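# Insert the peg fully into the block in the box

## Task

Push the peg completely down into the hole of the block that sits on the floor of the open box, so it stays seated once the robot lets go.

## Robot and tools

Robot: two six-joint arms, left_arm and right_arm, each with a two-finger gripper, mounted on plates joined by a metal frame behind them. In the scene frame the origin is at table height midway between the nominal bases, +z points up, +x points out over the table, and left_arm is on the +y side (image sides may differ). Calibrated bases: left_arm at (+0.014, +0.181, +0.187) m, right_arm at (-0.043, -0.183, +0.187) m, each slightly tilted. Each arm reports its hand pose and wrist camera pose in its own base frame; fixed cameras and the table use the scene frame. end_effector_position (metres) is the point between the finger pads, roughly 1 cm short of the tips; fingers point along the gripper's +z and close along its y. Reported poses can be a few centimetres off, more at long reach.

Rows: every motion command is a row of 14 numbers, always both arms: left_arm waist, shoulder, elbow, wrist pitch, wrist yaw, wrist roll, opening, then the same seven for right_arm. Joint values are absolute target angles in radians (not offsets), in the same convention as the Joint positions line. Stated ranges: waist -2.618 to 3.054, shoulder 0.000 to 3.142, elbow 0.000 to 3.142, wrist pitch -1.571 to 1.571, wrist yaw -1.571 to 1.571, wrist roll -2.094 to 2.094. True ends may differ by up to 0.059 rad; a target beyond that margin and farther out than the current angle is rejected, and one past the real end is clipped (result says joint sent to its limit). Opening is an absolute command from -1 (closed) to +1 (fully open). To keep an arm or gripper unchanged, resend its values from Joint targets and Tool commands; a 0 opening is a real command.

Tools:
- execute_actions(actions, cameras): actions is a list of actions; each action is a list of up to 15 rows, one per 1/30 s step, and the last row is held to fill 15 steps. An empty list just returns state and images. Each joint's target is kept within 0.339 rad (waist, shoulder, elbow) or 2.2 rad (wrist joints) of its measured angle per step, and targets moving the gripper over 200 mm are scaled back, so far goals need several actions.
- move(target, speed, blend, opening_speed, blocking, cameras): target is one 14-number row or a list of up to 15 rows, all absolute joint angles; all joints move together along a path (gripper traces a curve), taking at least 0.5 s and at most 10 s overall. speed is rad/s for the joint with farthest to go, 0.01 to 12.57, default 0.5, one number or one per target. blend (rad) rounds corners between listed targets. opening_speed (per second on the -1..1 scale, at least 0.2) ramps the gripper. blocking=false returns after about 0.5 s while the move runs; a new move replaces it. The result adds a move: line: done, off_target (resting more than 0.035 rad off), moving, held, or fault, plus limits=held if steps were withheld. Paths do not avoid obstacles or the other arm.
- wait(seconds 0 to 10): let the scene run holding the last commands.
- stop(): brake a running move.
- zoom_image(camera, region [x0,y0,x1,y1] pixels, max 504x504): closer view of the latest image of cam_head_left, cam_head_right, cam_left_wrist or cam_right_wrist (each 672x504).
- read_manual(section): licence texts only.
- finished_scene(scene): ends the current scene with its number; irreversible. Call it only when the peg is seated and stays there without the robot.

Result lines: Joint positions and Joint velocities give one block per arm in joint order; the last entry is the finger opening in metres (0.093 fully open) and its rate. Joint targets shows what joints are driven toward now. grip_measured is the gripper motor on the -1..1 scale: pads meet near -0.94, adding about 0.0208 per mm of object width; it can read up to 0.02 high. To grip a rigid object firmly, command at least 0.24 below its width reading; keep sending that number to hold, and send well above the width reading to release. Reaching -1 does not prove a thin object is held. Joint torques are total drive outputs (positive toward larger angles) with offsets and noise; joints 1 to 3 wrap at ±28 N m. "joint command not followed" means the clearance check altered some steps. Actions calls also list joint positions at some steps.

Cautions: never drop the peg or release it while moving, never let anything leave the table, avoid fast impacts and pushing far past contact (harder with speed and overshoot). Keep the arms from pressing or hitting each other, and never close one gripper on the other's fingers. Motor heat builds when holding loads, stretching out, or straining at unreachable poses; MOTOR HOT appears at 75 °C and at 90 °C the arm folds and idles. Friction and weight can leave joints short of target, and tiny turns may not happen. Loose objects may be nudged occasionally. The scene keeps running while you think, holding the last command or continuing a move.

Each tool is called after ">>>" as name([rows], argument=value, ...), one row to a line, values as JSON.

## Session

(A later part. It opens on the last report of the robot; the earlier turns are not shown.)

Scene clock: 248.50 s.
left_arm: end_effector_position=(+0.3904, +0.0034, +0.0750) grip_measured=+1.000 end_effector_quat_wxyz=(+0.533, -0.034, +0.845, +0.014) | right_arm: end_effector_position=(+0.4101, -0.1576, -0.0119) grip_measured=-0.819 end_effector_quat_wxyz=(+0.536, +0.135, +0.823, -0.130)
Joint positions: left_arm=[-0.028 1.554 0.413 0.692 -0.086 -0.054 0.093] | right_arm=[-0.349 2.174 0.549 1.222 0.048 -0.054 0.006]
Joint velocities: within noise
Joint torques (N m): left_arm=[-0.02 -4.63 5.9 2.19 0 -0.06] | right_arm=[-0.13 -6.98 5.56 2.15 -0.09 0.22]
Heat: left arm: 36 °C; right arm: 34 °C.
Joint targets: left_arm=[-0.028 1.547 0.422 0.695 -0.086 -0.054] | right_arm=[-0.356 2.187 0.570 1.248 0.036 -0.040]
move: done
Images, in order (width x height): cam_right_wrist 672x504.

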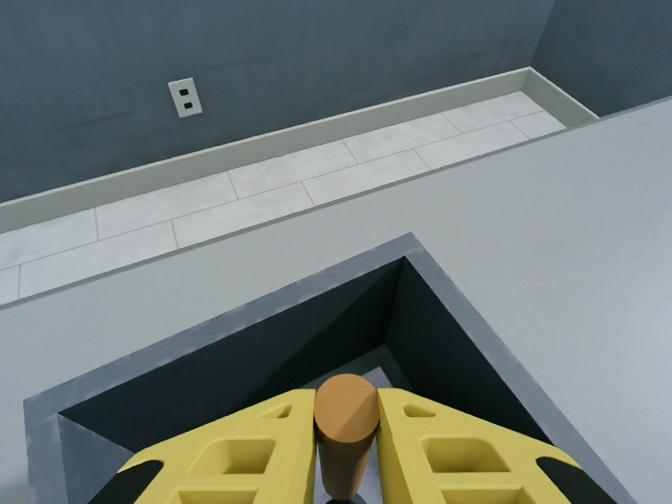

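>>> move(target=[-0.028,1.547,0.422,0.695,-0.086,-0.054,1,-0.356,2.165,0.505,1.274,0.036,-0.04,-0.9], speed=0.2, cameras=["cam_right_wrist"])

>>> zoom_image(camera="cam_right_wrist", region=[246, 304, 446, 504])

Scene clock: 264.60 s.
left_arm: end_effector_position=(+0.3904, +0.0034, +0.0750) grip_measured=+1.000 end_effector_quat_wxyz=(+0.533, -0.034, +0.845, +0.014) | right_arm: end_effector_position=(+0.4009, -0.1542, -0.0155) grip_measured=-0.819 end_effector_quat_wxyz=(+0.532, +0.136, +0.826, -0.129)
Joint positions: left_arm=[-0.028 1.554 0.413 0.692 -0.086 -0.054 0.093] | right_arm=[-0.349 2.174 0.513 1.248 0.048 -0.054 0.006]
Joint velocities: within noise
Joint torques (N m): left_arm=[-0.01 -4.59 5.87 2.2 -0.01 -0.06] | right_arm=[-0.09 -8.79 2.29 2.19 -0.11 0.21]
Heat: left arm: 36 °C; right arm: 34 °C.
Joint targets: left_arm=[-0.028 1.547 0.422 0.695 -0.086 -0.054] | right_arm=[-0.356 2.165 0.505 1.274 0.036 -0.040]
move: done
Images, in order (width x height): cam_right_wrist 672x504.

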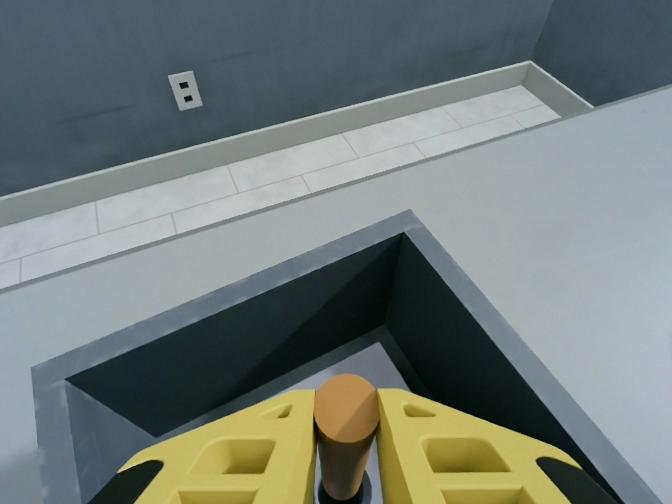

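Scaled by 2.520.

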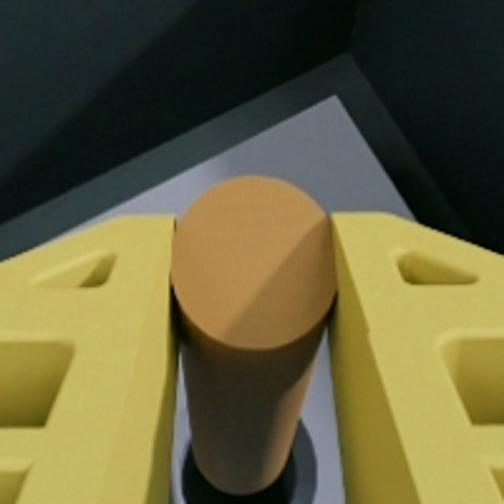

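>>> move(target=[-0.028,1.547,0.422,0.695,-0.086,-0.054,1,-0.36,2.218,0.495,1.322,0.036,-0.04,-0.9], speed=0.2, cameras=["cam_right_wrist"])

>>> zoom_image(camera="cam_right_wrist", region=[246, 304, 446, 504])

Scene clock: 274.40 s.
left_arm: end_effector_position=(+0.3904, +0.0034, +0.0750) grip_measured=+1.000 end_effector_quat_wxyz=(+0.533, -0.034, +0.845, +0.014) | right_arm: end_effector_position=(+0.3974, -0.1547, -0.0206) grip_measured=-0.819 end_effector_quat_wxyz=(+0.534, +0.137, +0.824, -0.130)
Joint positions: left_arm=[-0.028 1.554 0.413 0.692 -0.086 -0.054 0.093] | right_arm=[-0.352 2.206 0.503 1.296 0.048 -0.054 0.006]
Joint velocities: within noise
Joint torques (N m): left_arm=[-0.01 -4.56 5.89 2.21 0 -0.06] | right_arm=[-0.05 -7.09 1.96 2.17 -0.13 0.21]
Heat: left arm: 37 °C; right arm: 35 °C.
Joint targets: left_arm=[-0.028 1.547 0.422 0.695 -0.086 -0.054] | right_arm=[-0.360 2.218 0.495 1.322 0.036 -0.040]
move: done
Images, in order (width x height): cam_right_wrist 672x504.

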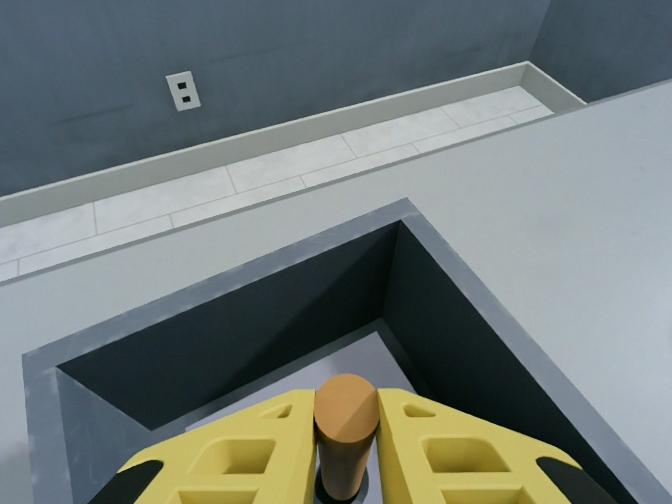

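Scaled by 2.520.

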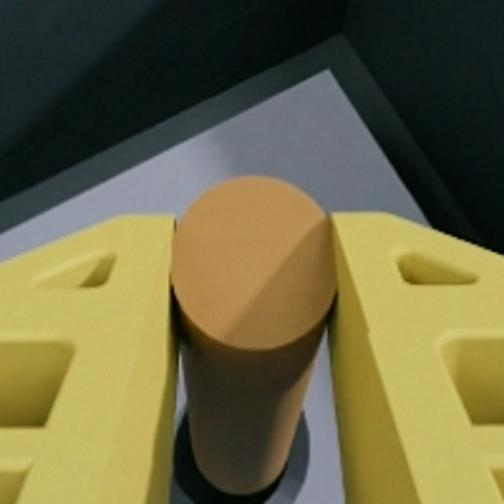

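>>> move(target=[-0.028,1.547,0.422,0.695,-0.086,-0.054,1,-0.36,2.264,0.502,1.365,0.036,-0.04,-0.9], speed=0.15, cameras=["cam_right_wrist"])

>>> zoom_image(camera="cam_right_wrist", region=[246, 304, 446, 504])

Scene clock: 281.43 s.
left_arm: end_effector_position=(+0.3904, +0.0034, +0.0750) grip_measured=+1.000 end_effector_quat_wxyz=(+0.533, -0.034, +0.845, +0.014) | right_arm: end_effector_position=(+0.3955, -0.1539, -0.0290) grip_measured=-0.819 end_effector_quat_wxyz=(+0.534, +0.137, +0.824, -0.130)
Joint positions: left_arm=[-0.028 1.554 0.413 0.692 -0.086 -0.054 0.093] | right_arm=[-0.352 2.25 0.503 1.339 0.047 -0.054 0.006]
Joint velocities: within noise
Joint torques (N m): left_arm=[-0.05 -4.59 5.93 2.2 -0.02 -0.05] | right_arm=[-0.05 -6.72 2.3 2.14 -0.1 0.2]
Heat: left arm: 37 °C; right arm: 36 °C.
Joint targets: left_arm=[-0.028 1.547 0.422 0.695 -0.086 -0.054] | right_arm=[-0.360 2.264 0.502 1.365 0.036 -0.040]
move: done
Images, in order (width x height): cam_right_wrist 672x504.

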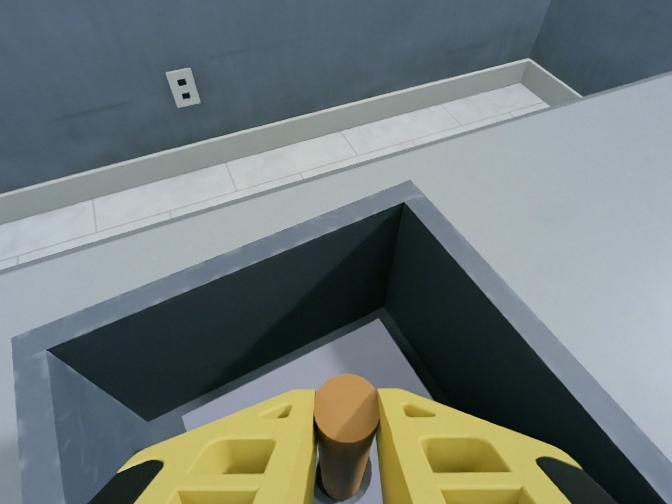

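Scaled by 2.520.

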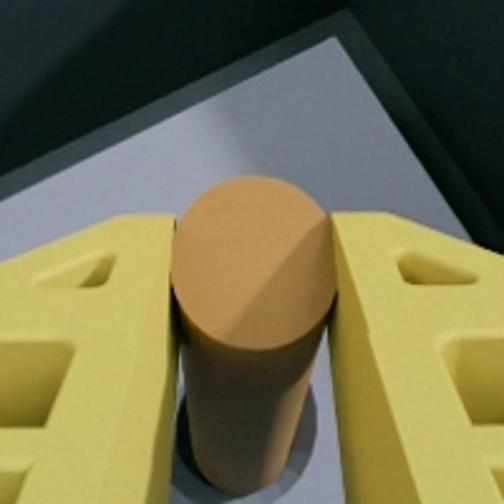

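>>> move(target=[-0.028,1.547,0.422,0.695,-0.086,-0.054,1,-0.363,2.350,0.545,1.438,0.036,-0.04,-0.9], speed=0.15, cameras=["cam_right_wrist"])

>>> zoom_image(camera="cam_right_wrist", region=[246, 304, 446, 504])

Scene clock: 290.83 s.
left_arm: end_effector_position=(+0.3904, +0.0034, +0.0750) grip_measured=+1.000 end_effector_quat_wxyz=(+0.533, -0.034, +0.845, +0.014) | right_arm: end_effector_position=(+0.3972, -0.1556, -0.0437) grip_measured=-0.819 end_effector_quat_wxyz=(+0.535, +0.138, +0.823, -0.130)
Joint positions: left_arm=[-0.028 1.554 0.413 0.692 -0.086 -0.054 0.093] | right_arm=[-0.355 2.337 0.529 1.404 0.045 -0.054 0.006]
Joint velocities: within noise
Joint torques (N m): left_arm=[0.01 -4.6 5.94 2.19 -0.02 -0.05] | right_arm=[0.08 -7.12 3.88 2.25 -0.09 0.19]
Heat: left arm: 37 °C; right arm: 37 °C.
Joint targets: left_arm=[-0.028 1.547 0.422 0.695 -0.086 -0.054] | right_arm=[-0.363 2.350 0.545 1.438 0.036 -0.040]
move: done
Images, in order (width x height): cam_right_wrist 672x504.

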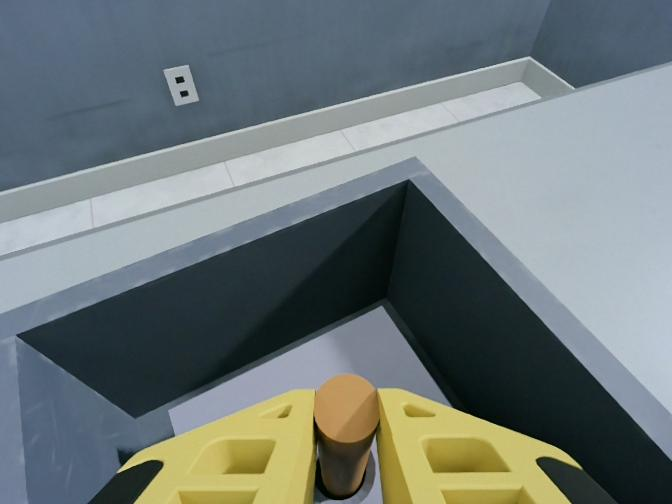

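Scaled by 2.520.

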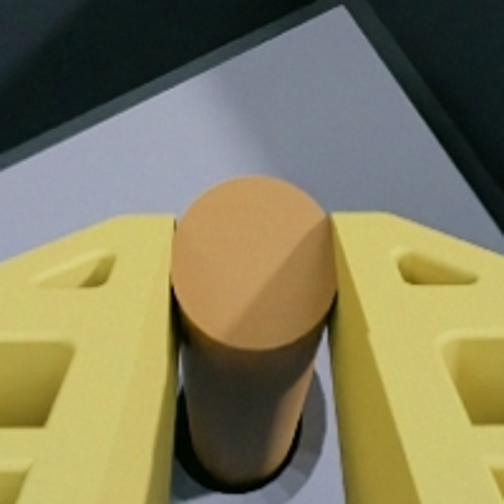

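>>> move(target=[-0.028,1.547,0.422,0.695,-0.086,-0.054,1,-0.366,2.457,0.578,1.512,0.036,-0.04,-0.9], speed=0.15, cameras=["cam_right_wrist"])

>>> zoom_image(camera="cam_right_wrist", region=[246, 304, 446, 504])

Scene clock: 300.83 s.
left_arm: end_effector_position=(+0.3904, +0.0034, +0.0750) grip_measured=+1.000 end_effector_quat_wxyz=(+0.533, -0.034, +0.845, +0.014) | right_arm: end_effector_position=(+0.3975, -0.1558, -0.0616) grip_measured=-0.819 end_effector_quat_wxyz=(+0.533, +0.138, +0.825, -0.130)
Joint positions: left_arm=[-0.028 1.554 0.413 0.692 -0.086 -0.054 0.093] | right_arm=[-0.355 2.425 0.557 1.458 0.046 -0.054 0.006]
Joint velocities: within noise
Joint torques (N m): left_arm=[-0.01 -4.59 5.94 2.2 -0.01 -0.06] | right_arm=[-0.25 -5.59 3.92 2.45 -0.09 0.19]
Heat: left arm: 37 °C; right arm: 37 °C.
Joint targets: left_arm=[-0.028 1.547 0.422 0.695 -0.086 -0.054] | right_arm=[-0.366 2.457 0.578 1.512 0.036 -0.040]
move: off_target (right_arm); right_arm: the wrist pitch is farthest, 0.054 rad from its target
Images, in order (width x height): cam_right_wrist 672x504.

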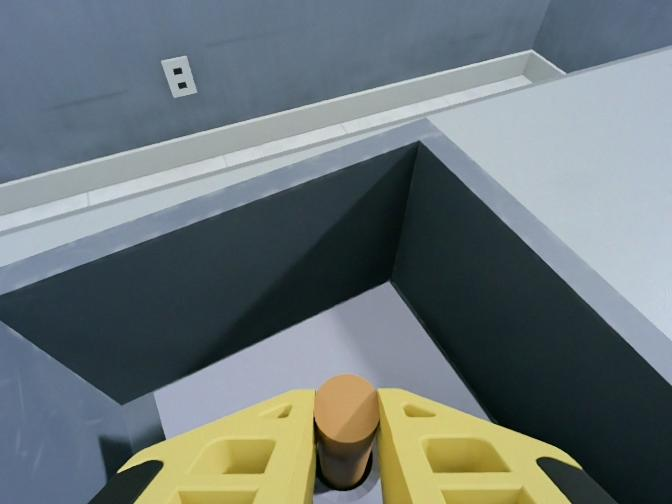

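Scaled by 2.520.

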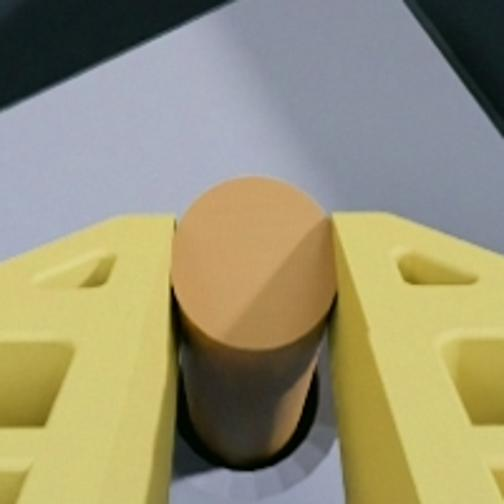

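>>> move(target=[-0.028,1.547,0.422,0.695,-0.086,-0.054,1,-0.366,2.49,0.588,1.535,0.036,-0.04,-0.9], speed=0.15, cameras=["cam_right_wrist"])

>>> zoom_image(camera="cam_right_wrist", region=[246, 304, 446, 504])

Scene clock: 308.60 s.
left_arm: end_effector_position=(+0.3904, +0.0034, +0.0750) grip_measured=+1.000 end_effector_quat_wxyz=(+0.533, -0.034, +0.845, +0.014) | right_arm: end_effector_position=(+0.3971, -0.1584, -0.0624) grip_measured=-0.819 end_effector_quat_wxyz=(+0.533, +0.140, +0.823, -0.138)
Joint positions: left_arm=[-0.028 1.554 0.413 0.692 -0.086 -0.054 0.093] | right_arm=[-0.355 2.434 0.561 1.466 0.061 -0.058 0.006]
Joint velocities: within noise
Joint torques (N m): left_arm=[0.02 -4.59 5.89 2.2 -0.01 -0.06] | right_arm=[-0.35 -3.32 4.48 2.63 -0.24 0.27]
Heat: left arm: 37 °C; right arm: 39 °C.
Joint targets: left_arm=[-0.028 1.547 0.422 0.695 -0.086 -0.054] | right_arm=[-0.366 2.490 0.588 1.535 0.036 -0.040]
move: off_target (right_arm); right_arm: the wrist pitch is farthest, 0.069 rad from its target
Images, in order (width x height): cam_right_wrist 672x504.

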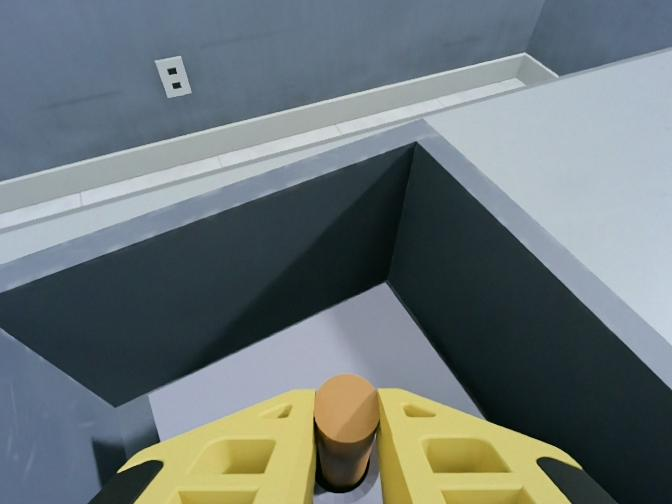

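Scaled by 2.520.

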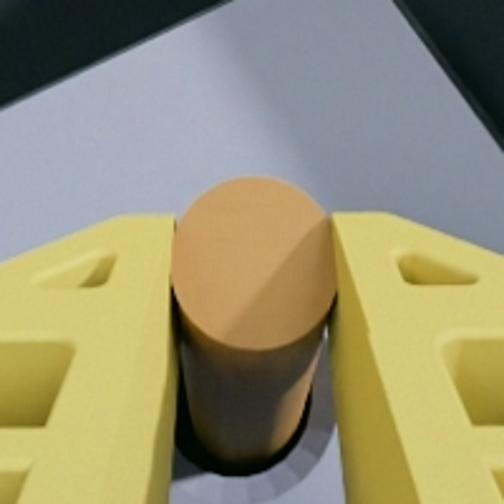

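>>> move([
  [-0.028,1.547,0.422,0.695,-0.086,-0.054,1,-0.364,2.432,0.566,1.487,0.036,-0.04,-0.9],
  [-0.028,1.547,0.422,0.695,-0.086,-0.054,1,-0.364,2.432,0.566,1.487,0.036,-0.04,0.0],
], speed=0.15, opening_speed=0.7, cameras=["cam_right_wrist"])

>>> zoom_image(camera="cam_right_wrist", region=[246, 304, 446, 504])

Scene clock: 314.93 s.
left_arm: end_effector_position=(+0.3904, +0.0034, +0.0750) grip_measured=+1.000 end_effector_quat_wxyz=(+0.533, -0.034, +0.845, +0.014) | right_arm: end_effector_position=(+0.3999, -0.1570, -0.0612) grip_measured=-0.003 end_effector_quat_wxyz=(+0.535, +0.136, +0.823, -0.131)
Joint positions: left_arm=[-0.028 1.554 0.413 0.692 -0.086 -0.054 0.093] | right_arm=[-0.357 2.431 0.567 1.461 0.043 -0.059 0.045]
Joint velocities: within noise
Joint torques (N m): left_arm=[-0.01 -4.62 5.94 2.2 -0.01 -0.06] | right_arm=[0.08 -8.31 1.65 2.18 -0.03 0.26]
Heat: left arm: 37 °C; right arm: 38 °C.
Joint targets: left_arm=[-0.028 1.547 0.422 0.695 -0.086 -0.054] | right_arm=[-0.364 2.432 0.566 1.487 0.036 -0.040]
move: done
Images, in order (width x height): cam_right_wrist 672x504.

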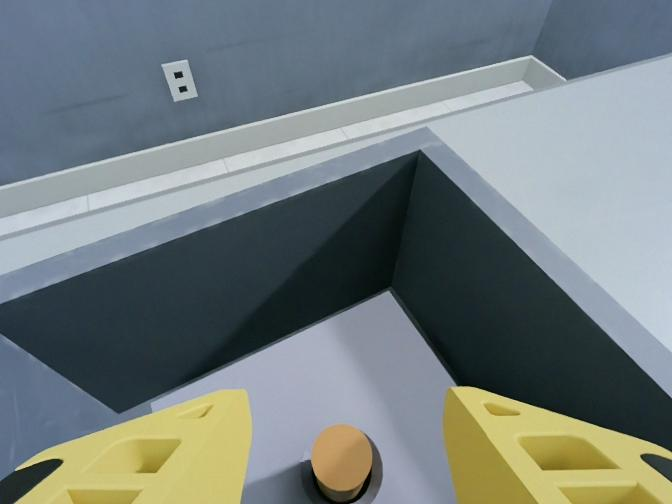

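Scaled by 2.520.

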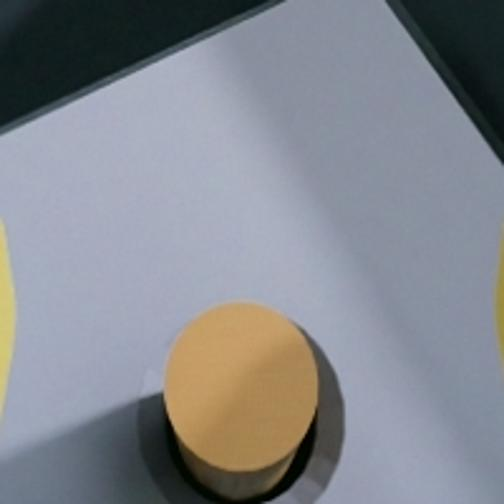

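>>> move([
  [-0.028,1.547,0.422,0.695,-0.086,-0.054,1,-0.36,2.02,0.55,1.1,0.036,-0.04,0.0],
  [-0.028,1.547,0.422,0.695,-0.086,-0.054,1,-0.15,1.515,1.09,-0.763,0.07,0.0,0.3],
], speed=[0.4,1])

>>> zoom_image(camera="cam_right_wrist", region=[250, 100, 550, 400])

Scene clock: 369.57 s.
left_arm: end_effector_position=(+0.3904, +0.0034, +0.0750) grip_measured=+1.000 end_effector_quat_wxyz=(+0.533, -0.034, +0.845, +0.014) | right_arm: end_effector_position=(+0.3282, -0.0630, +0.0863) grip_measured=+0.298 end_effector_quat_wxyz=(+0.157, +0.077, +0.984, -0.045)
Joint positions: left_arm=[-0.028 1.554 0.413 0.692 -0.086 -0.054 0.093] | right_arm=[-0.157 1.542 1.056 -0.761 0.064 -0.012 0.06]
Joint velocities: within noise
Joint torques (N m): left_arm=[-0.01 -4.59 5.89 2.21 -0.01 -0.05] | right_arm=[1.17 -8.69 10.95 0.76 0.11 0.17]
Heat: left arm: 37 °C; right arm: 39 °C.
Joint targets: left_arm=[-0.028 1.547 0.422 0.695 -0.086 -0.054] | right_arm=[-0.150 1.515 1.090 -0.763 0.070 0.000]
move: done

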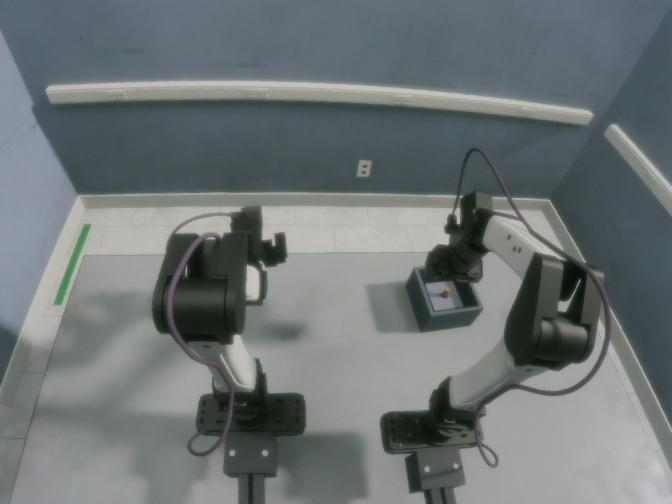

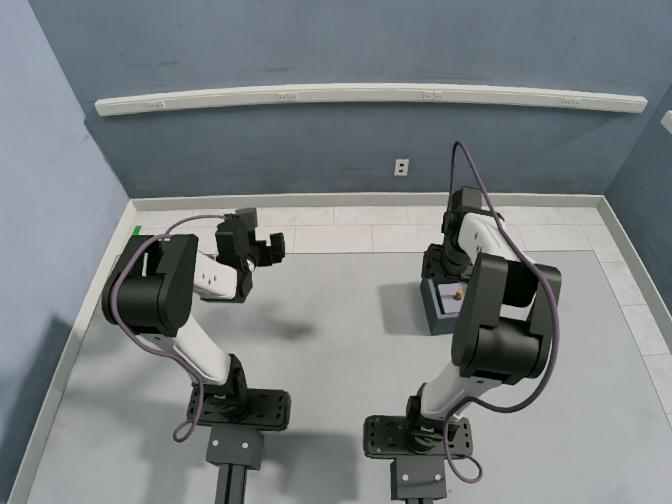

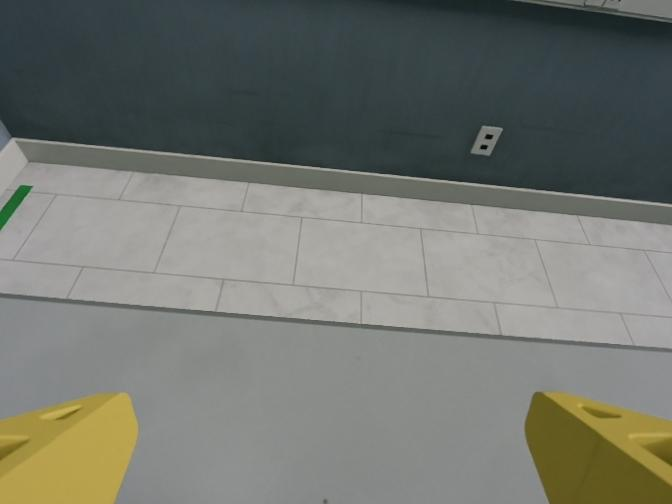

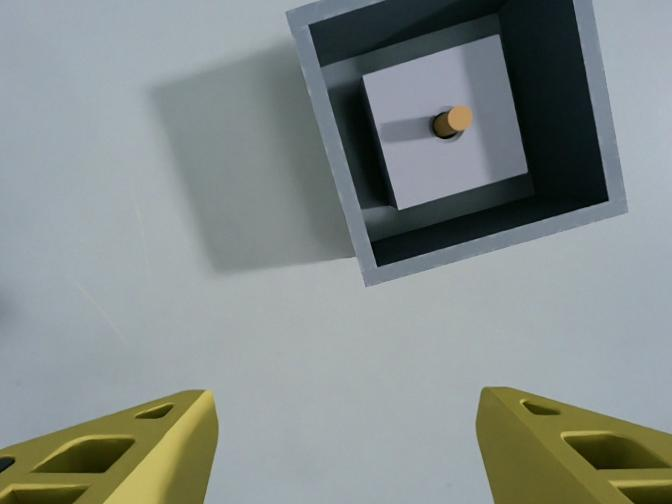

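Scaled by 1.680.

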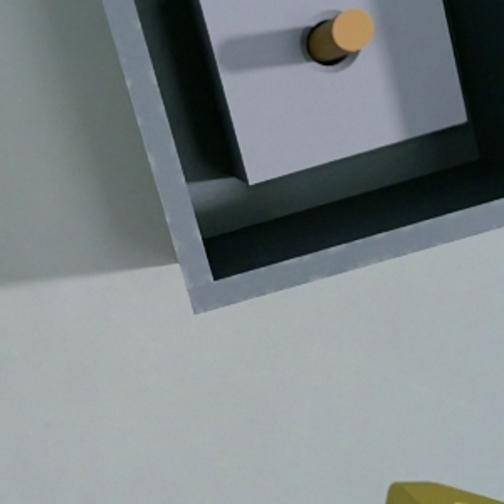

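>>> move(target=[-0.028,1.547,0.422,0.695,-0.086,-0.054,1,-0.38,2.27,1.725,-0.98,0.067,0,-1], speed=0.8, cameras=["cam_right_wrist","cam_head_left"])

>>> zoom_image(camera="cam_right_wrist", region=[200, 204, 500, 504])

Scene clock: 393.37 s.
left_arm: end_effector_position=(+0.3904, +0.0034, +0.0750) grip_measured=+1.000 end_effector_quat_wxyz=(+0.533, -0.034, +0.845, +0.014) | right_arm: end_effector_position=(+0.3987, -0.1698, -0.0070) grip_measured=-0.975 end_effector_quat_wxyz=(+0.007, +0.182, +0.983, -0.034)
Joint positions: left_arm=[-0.028 1.554 0.413 0.692 -0.086 -0.054 0.093] | right_arm=[-0.378 2.262 1.691 -0.974 0.064 -0.012 0]
Joint velocities: within noise
Joint torques (N m): left_arm=[0.02 -4.62 5.9 2.2 -0.01 -0.06] | right_arm=[0.8 -10.99 9.99 0.11 0.09 0.19]
Heat: left arm: 37 °C; right arm: 37 °C.
Joint targets: left_arm=[-0.028 1.547 0.422 0.695 -0.086 -0.054] | right_arm=[-0.380 2.270 1.725 -0.980 0.067 0.000]
move: done
Images, in order (width x height): cam_head_left 672x504, cam_right_wrist 672x504.

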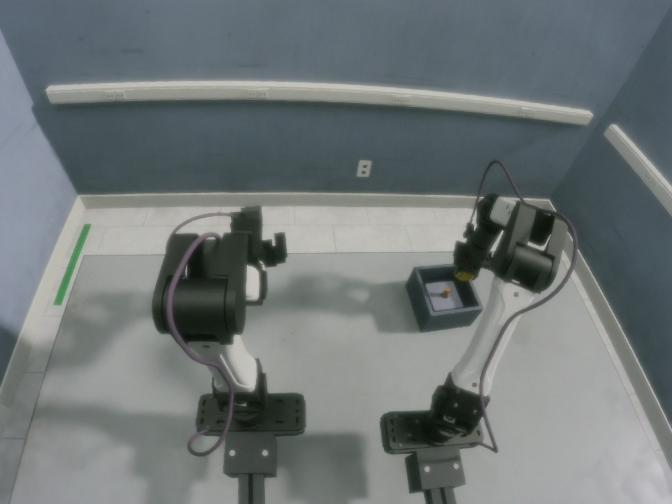

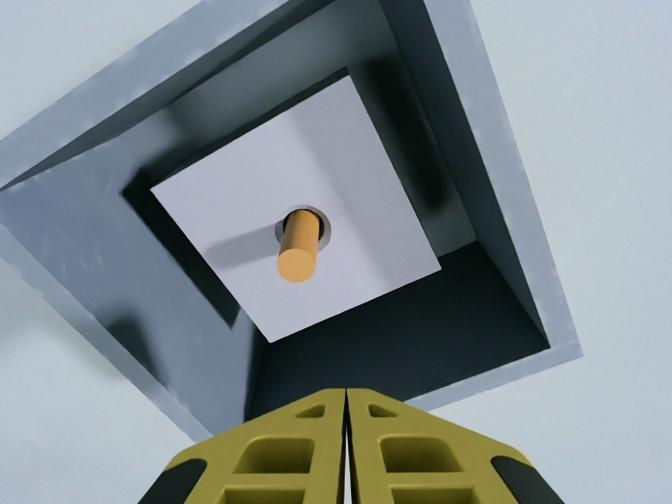

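Scaled by 1.680.

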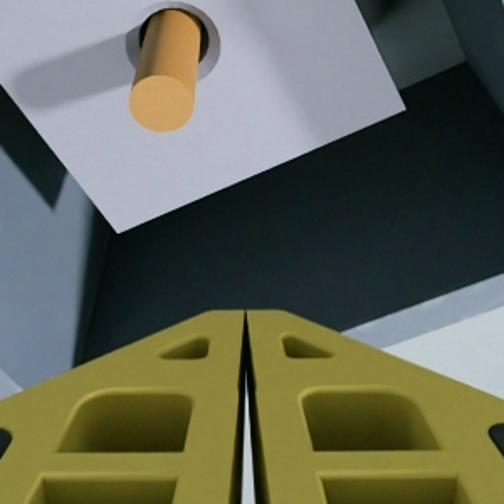

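>>> move([
  [-0.028,1.547,0.422,0.695,-0.086,-0.054,1,-0.366,2.31,1.72,-0.94,0.067,0,-1],
  [-0.028,1.547,0.422,0.695,-0.086,-0.054,1,-0.366,2.395,1.632,-0.8,0.067,0,-1],
], speed=[0.3,0.1], cameras=["cam_right_wrist","cam_head_left"])

>>> zoom_image(camera="cam_right_wrist", region=[200, 204, 500, 504])

Scene clock: 405.63 s.
left_arm: end_effector_position=(+0.3904, +0.0034, +0.0750) grip_measured=+1.000 end_effector_quat_wxyz=(+0.533, -0.034, +0.845, +0.014) | right_arm: end_effector_position=(+0.4027, -0.1696, -0.0665) grip_measured=-0.975 end_effector_quat_wxyz=(+0.002, +0.180, +0.983, -0.033)
Joint positions: left_arm=[-0.028 1.554 0.413 0.692 -0.086 -0.054 0.093] | right_arm=[-0.374 2.38 1.643 -0.817 0.064 -0.012 0]
Joint velocities: within noise
Joint torques (N m): left_arm=[0.02 -4.59 5.89 2.19 0 -0.05] | right_arm=[1.63 -10.67 5.04 0.34 0.1 0.17]
Heat: left arm: 37 °C; right arm: 38 °C.
Joint targets: left_arm=[-0.028 1.547 0.422 0.695 -0.086 -0.054] | right_arm=[-0.366 2.395 1.632 -0.800 0.067 0.000]
move: done
Images, in order (width x height): cam_head_left 672x504, cam_right_wrist 672x504.

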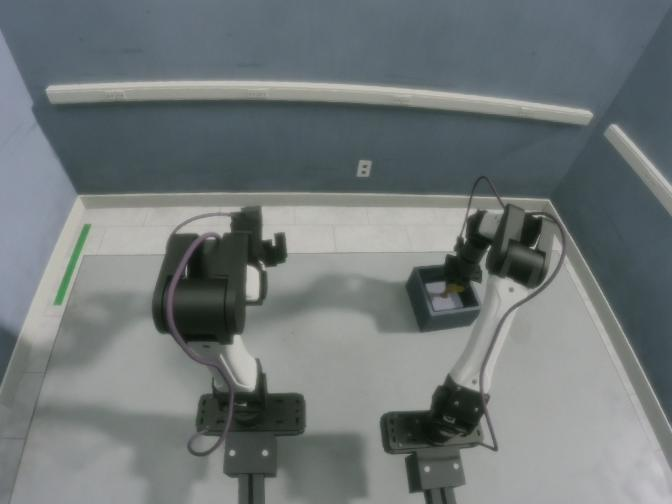

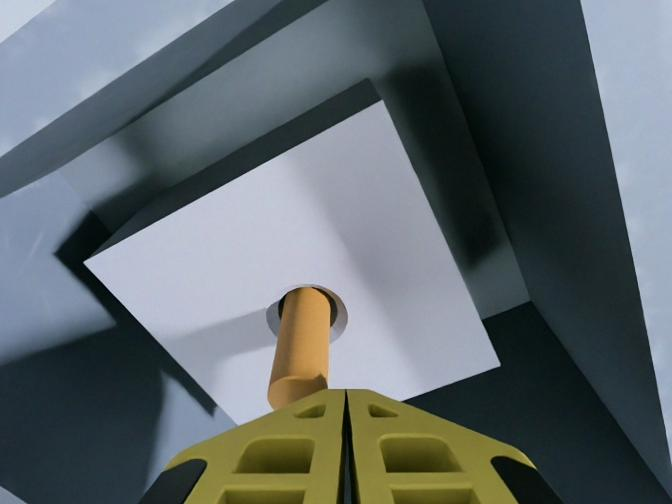

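Scaled by 1.680.

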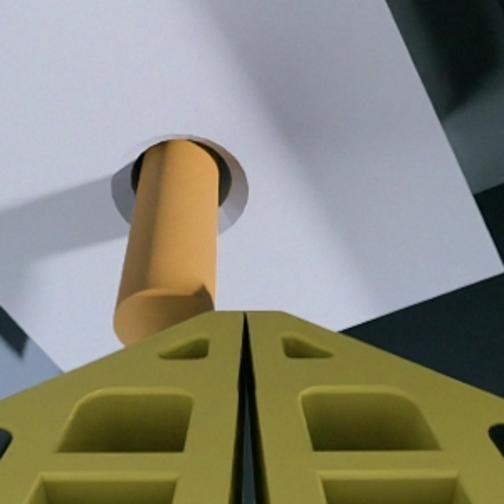

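>>> move([
  [-0.028,1.547,0.422,0.695,-0.086,-0.054,1,-0.366,2.31,1.72,-0.93,0.067,0,-1],
  [-0.028,1.547,0.422,0.695,-0.086,-0.054,1,-0.343,2.32,1.735,-0.93,0.067,0,-1],
  [-0.028,1.547,0.422,0.695,-0.086,-0.054,1,-0.343,2.407,1.66,-0.80,0.067,0,-1],
], speed=[0.3,0.2,0.1], cameras=["cam_right_wrist"])

Scene clock: 419.40 s.
left_arm: end_effector_position=(+0.3904, +0.0034, +0.0750) grip_measured=+1.000 end_effector_quat_wxyz=(+0.533, -0.034, +0.845, +0.014) | right_arm: end_effector_position=(+0.4145, -0.1609, -0.0654) grip_measured=-0.975 end_effector_quat_wxyz=(+0.010, +0.167, +0.985, -0.035)
Joint positions: left_arm=[-0.028 1.554 0.413 0.692 -0.086 -0.054 0.093] | right_arm=[-0.346 2.392 1.671 -0.818 0.064 -0.012 0]
Joint velocities: within noise
Joint torques (N m): left_arm=[-0.03 -4.6 5.86 2.2 0 -0.06] | right_arm=[1.17 -10.92 5.11 0.37 0.09 0.19]
Heat: left arm: 38 °C; right arm: 39 °C.
Joint targets: left_arm=[-0.028 1.547 0.422 0.695 -0.086 -0.054] | right_arm=[-0.343 2.407 1.660 -0.800 0.067 0.000]
move: done
Images, in order (width x height): cam_right_wrist 672x504.

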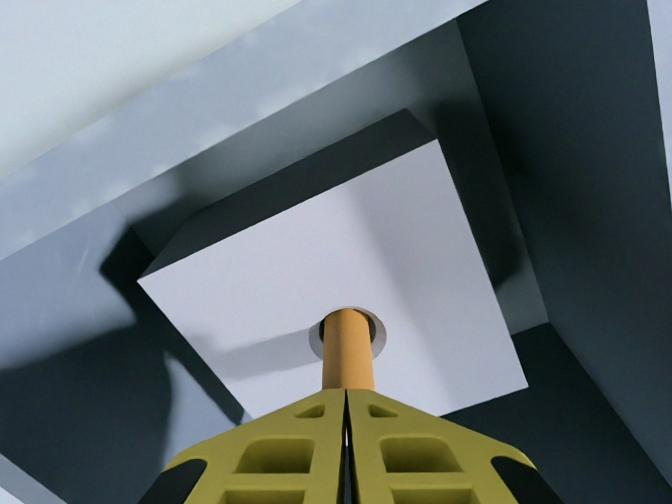

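>>> move(target=[-0.028,1.547,0.422,0.695,-0.086,-0.054,1,-0.343,2.466,1.64,-0.72,0.067,0,-1], speed=0.1, cameras=["cam_right_wrist"])

Scene clock: 424.80 s.
left_arm: end_effector_position=(+0.3904, +0.0034, +0.0750) grip_measured=+1.000 end_effector_quat_wxyz=(+0.533, -0.034, +0.845, +0.014) | right_arm: end_effector_position=(+0.4208, -0.1632, -0.0714) grip_measured=-0.975 end_effector_quat_wxyz=(+0.022, +0.167, +0.985, -0.037)
Joint positions: left_arm=[-0.028 1.554 0.413 0.692 -0.086 -0.054 0.093] | right_arm=[-0.346 2.407 1.671 -0.779 0.064 -0.012 0]
Joint velocities: within noise
Joint torques (N m): left_arm=[-0.03 -4.62 5.9 2.2 0 -0.06] | right_arm=[1.18 -6.94 3.22 0.82 0.08 0.17]
Heat: left arm: 38 °C; right arm: 40 °C.
Joint targets: left_arm=[-0.028 1.547 0.422 0.695 -0.086 -0.054] | right_arm=[-0.343 2.466 1.640 -0.720 0.067 0.000]
move: off_target (right_arm); right_arm: the shoulder is farthest, 0.059 rad from its target
Images, in order (width x height): cam_right_wrist 672x504.

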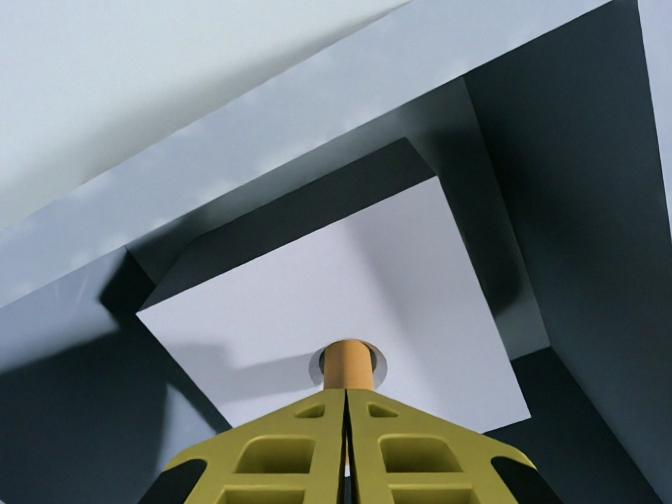

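>>> move([
  [-0.028,1.547,0.422,0.695,-0.086,-0.054,1,-0.343,2.40,1.66,-0.80,0.067,0,-1],
  [-0.028,1.547,0.422,0.695,-0.086,-0.054,1,-0.378,2.27,1.728,-0.98,0.067,0,-1],
], speed=[0.3,0.4], cameras=["cam_right_wrist"])

>>> zoom_image(camera="cam_right_wrist", region=[200, 204, 500, 504])

Scene clock: 431.80 s.
left_arm: end_effector_position=(+0.3904, +0.0034, +0.0750) grip_measured=+1.000 end_effector_quat_wxyz=(+0.533, -0.034, +0.845, +0.014) | right_arm: end_effector_position=(+0.3972, -0.1671, -0.0247) grip_measured=-0.975 end_effector_quat_wxyz=(-0.012, +0.179, +0.983, -0.031)
Joint positions: left_arm=[-0.028 1.554 0.413 0.692 -0.086 -0.054 0.093] | right_arm=[-0.373 2.312 1.703 -0.973 0.064 -0.012 0]
Joint velocities: within noise
Joint torques (N m): left_arm=[0.02 -4.6 5.91 2.2 0.01 -0.04] | right_arm=[0.44 -15.46 8.98 0.02 0.08 0.15]
Heat: left arm: 38 °C; right arm: 39 °C.
Joint targets: left_arm=[-0.028 1.547 0.422 0.695 -0.086 -0.054] | right_arm=[-0.378 2.270 1.728 -0.980 0.067 0.000]
move: off_target (right_arm); right_arm: the shoulder is farthest, 0.042 rad from its target
Images, in order (width x height): cam_right_wrist 672x504.

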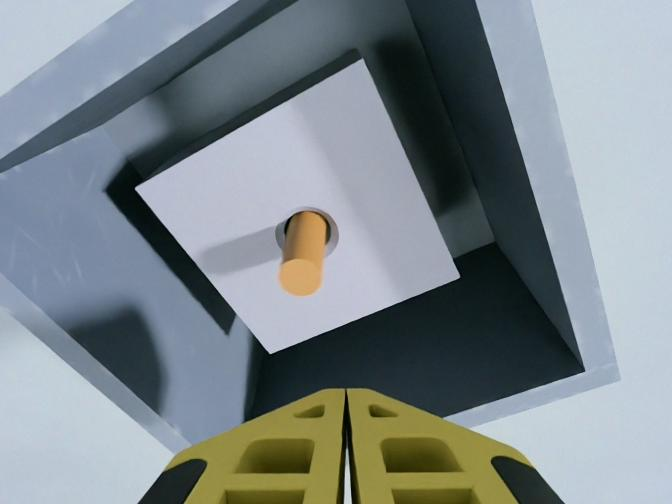

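Scaled by 1.680.

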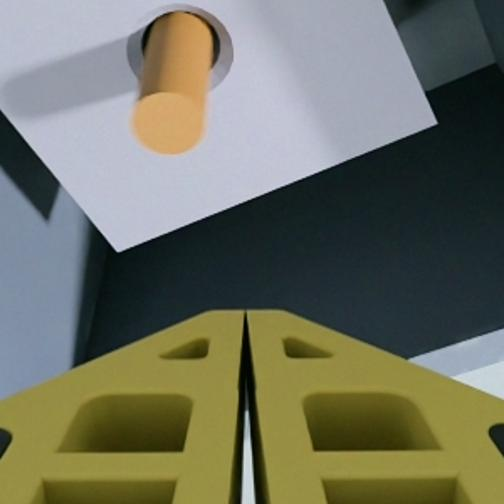

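>>> finished_scene(scene=1)

The scene is finished: the task was done.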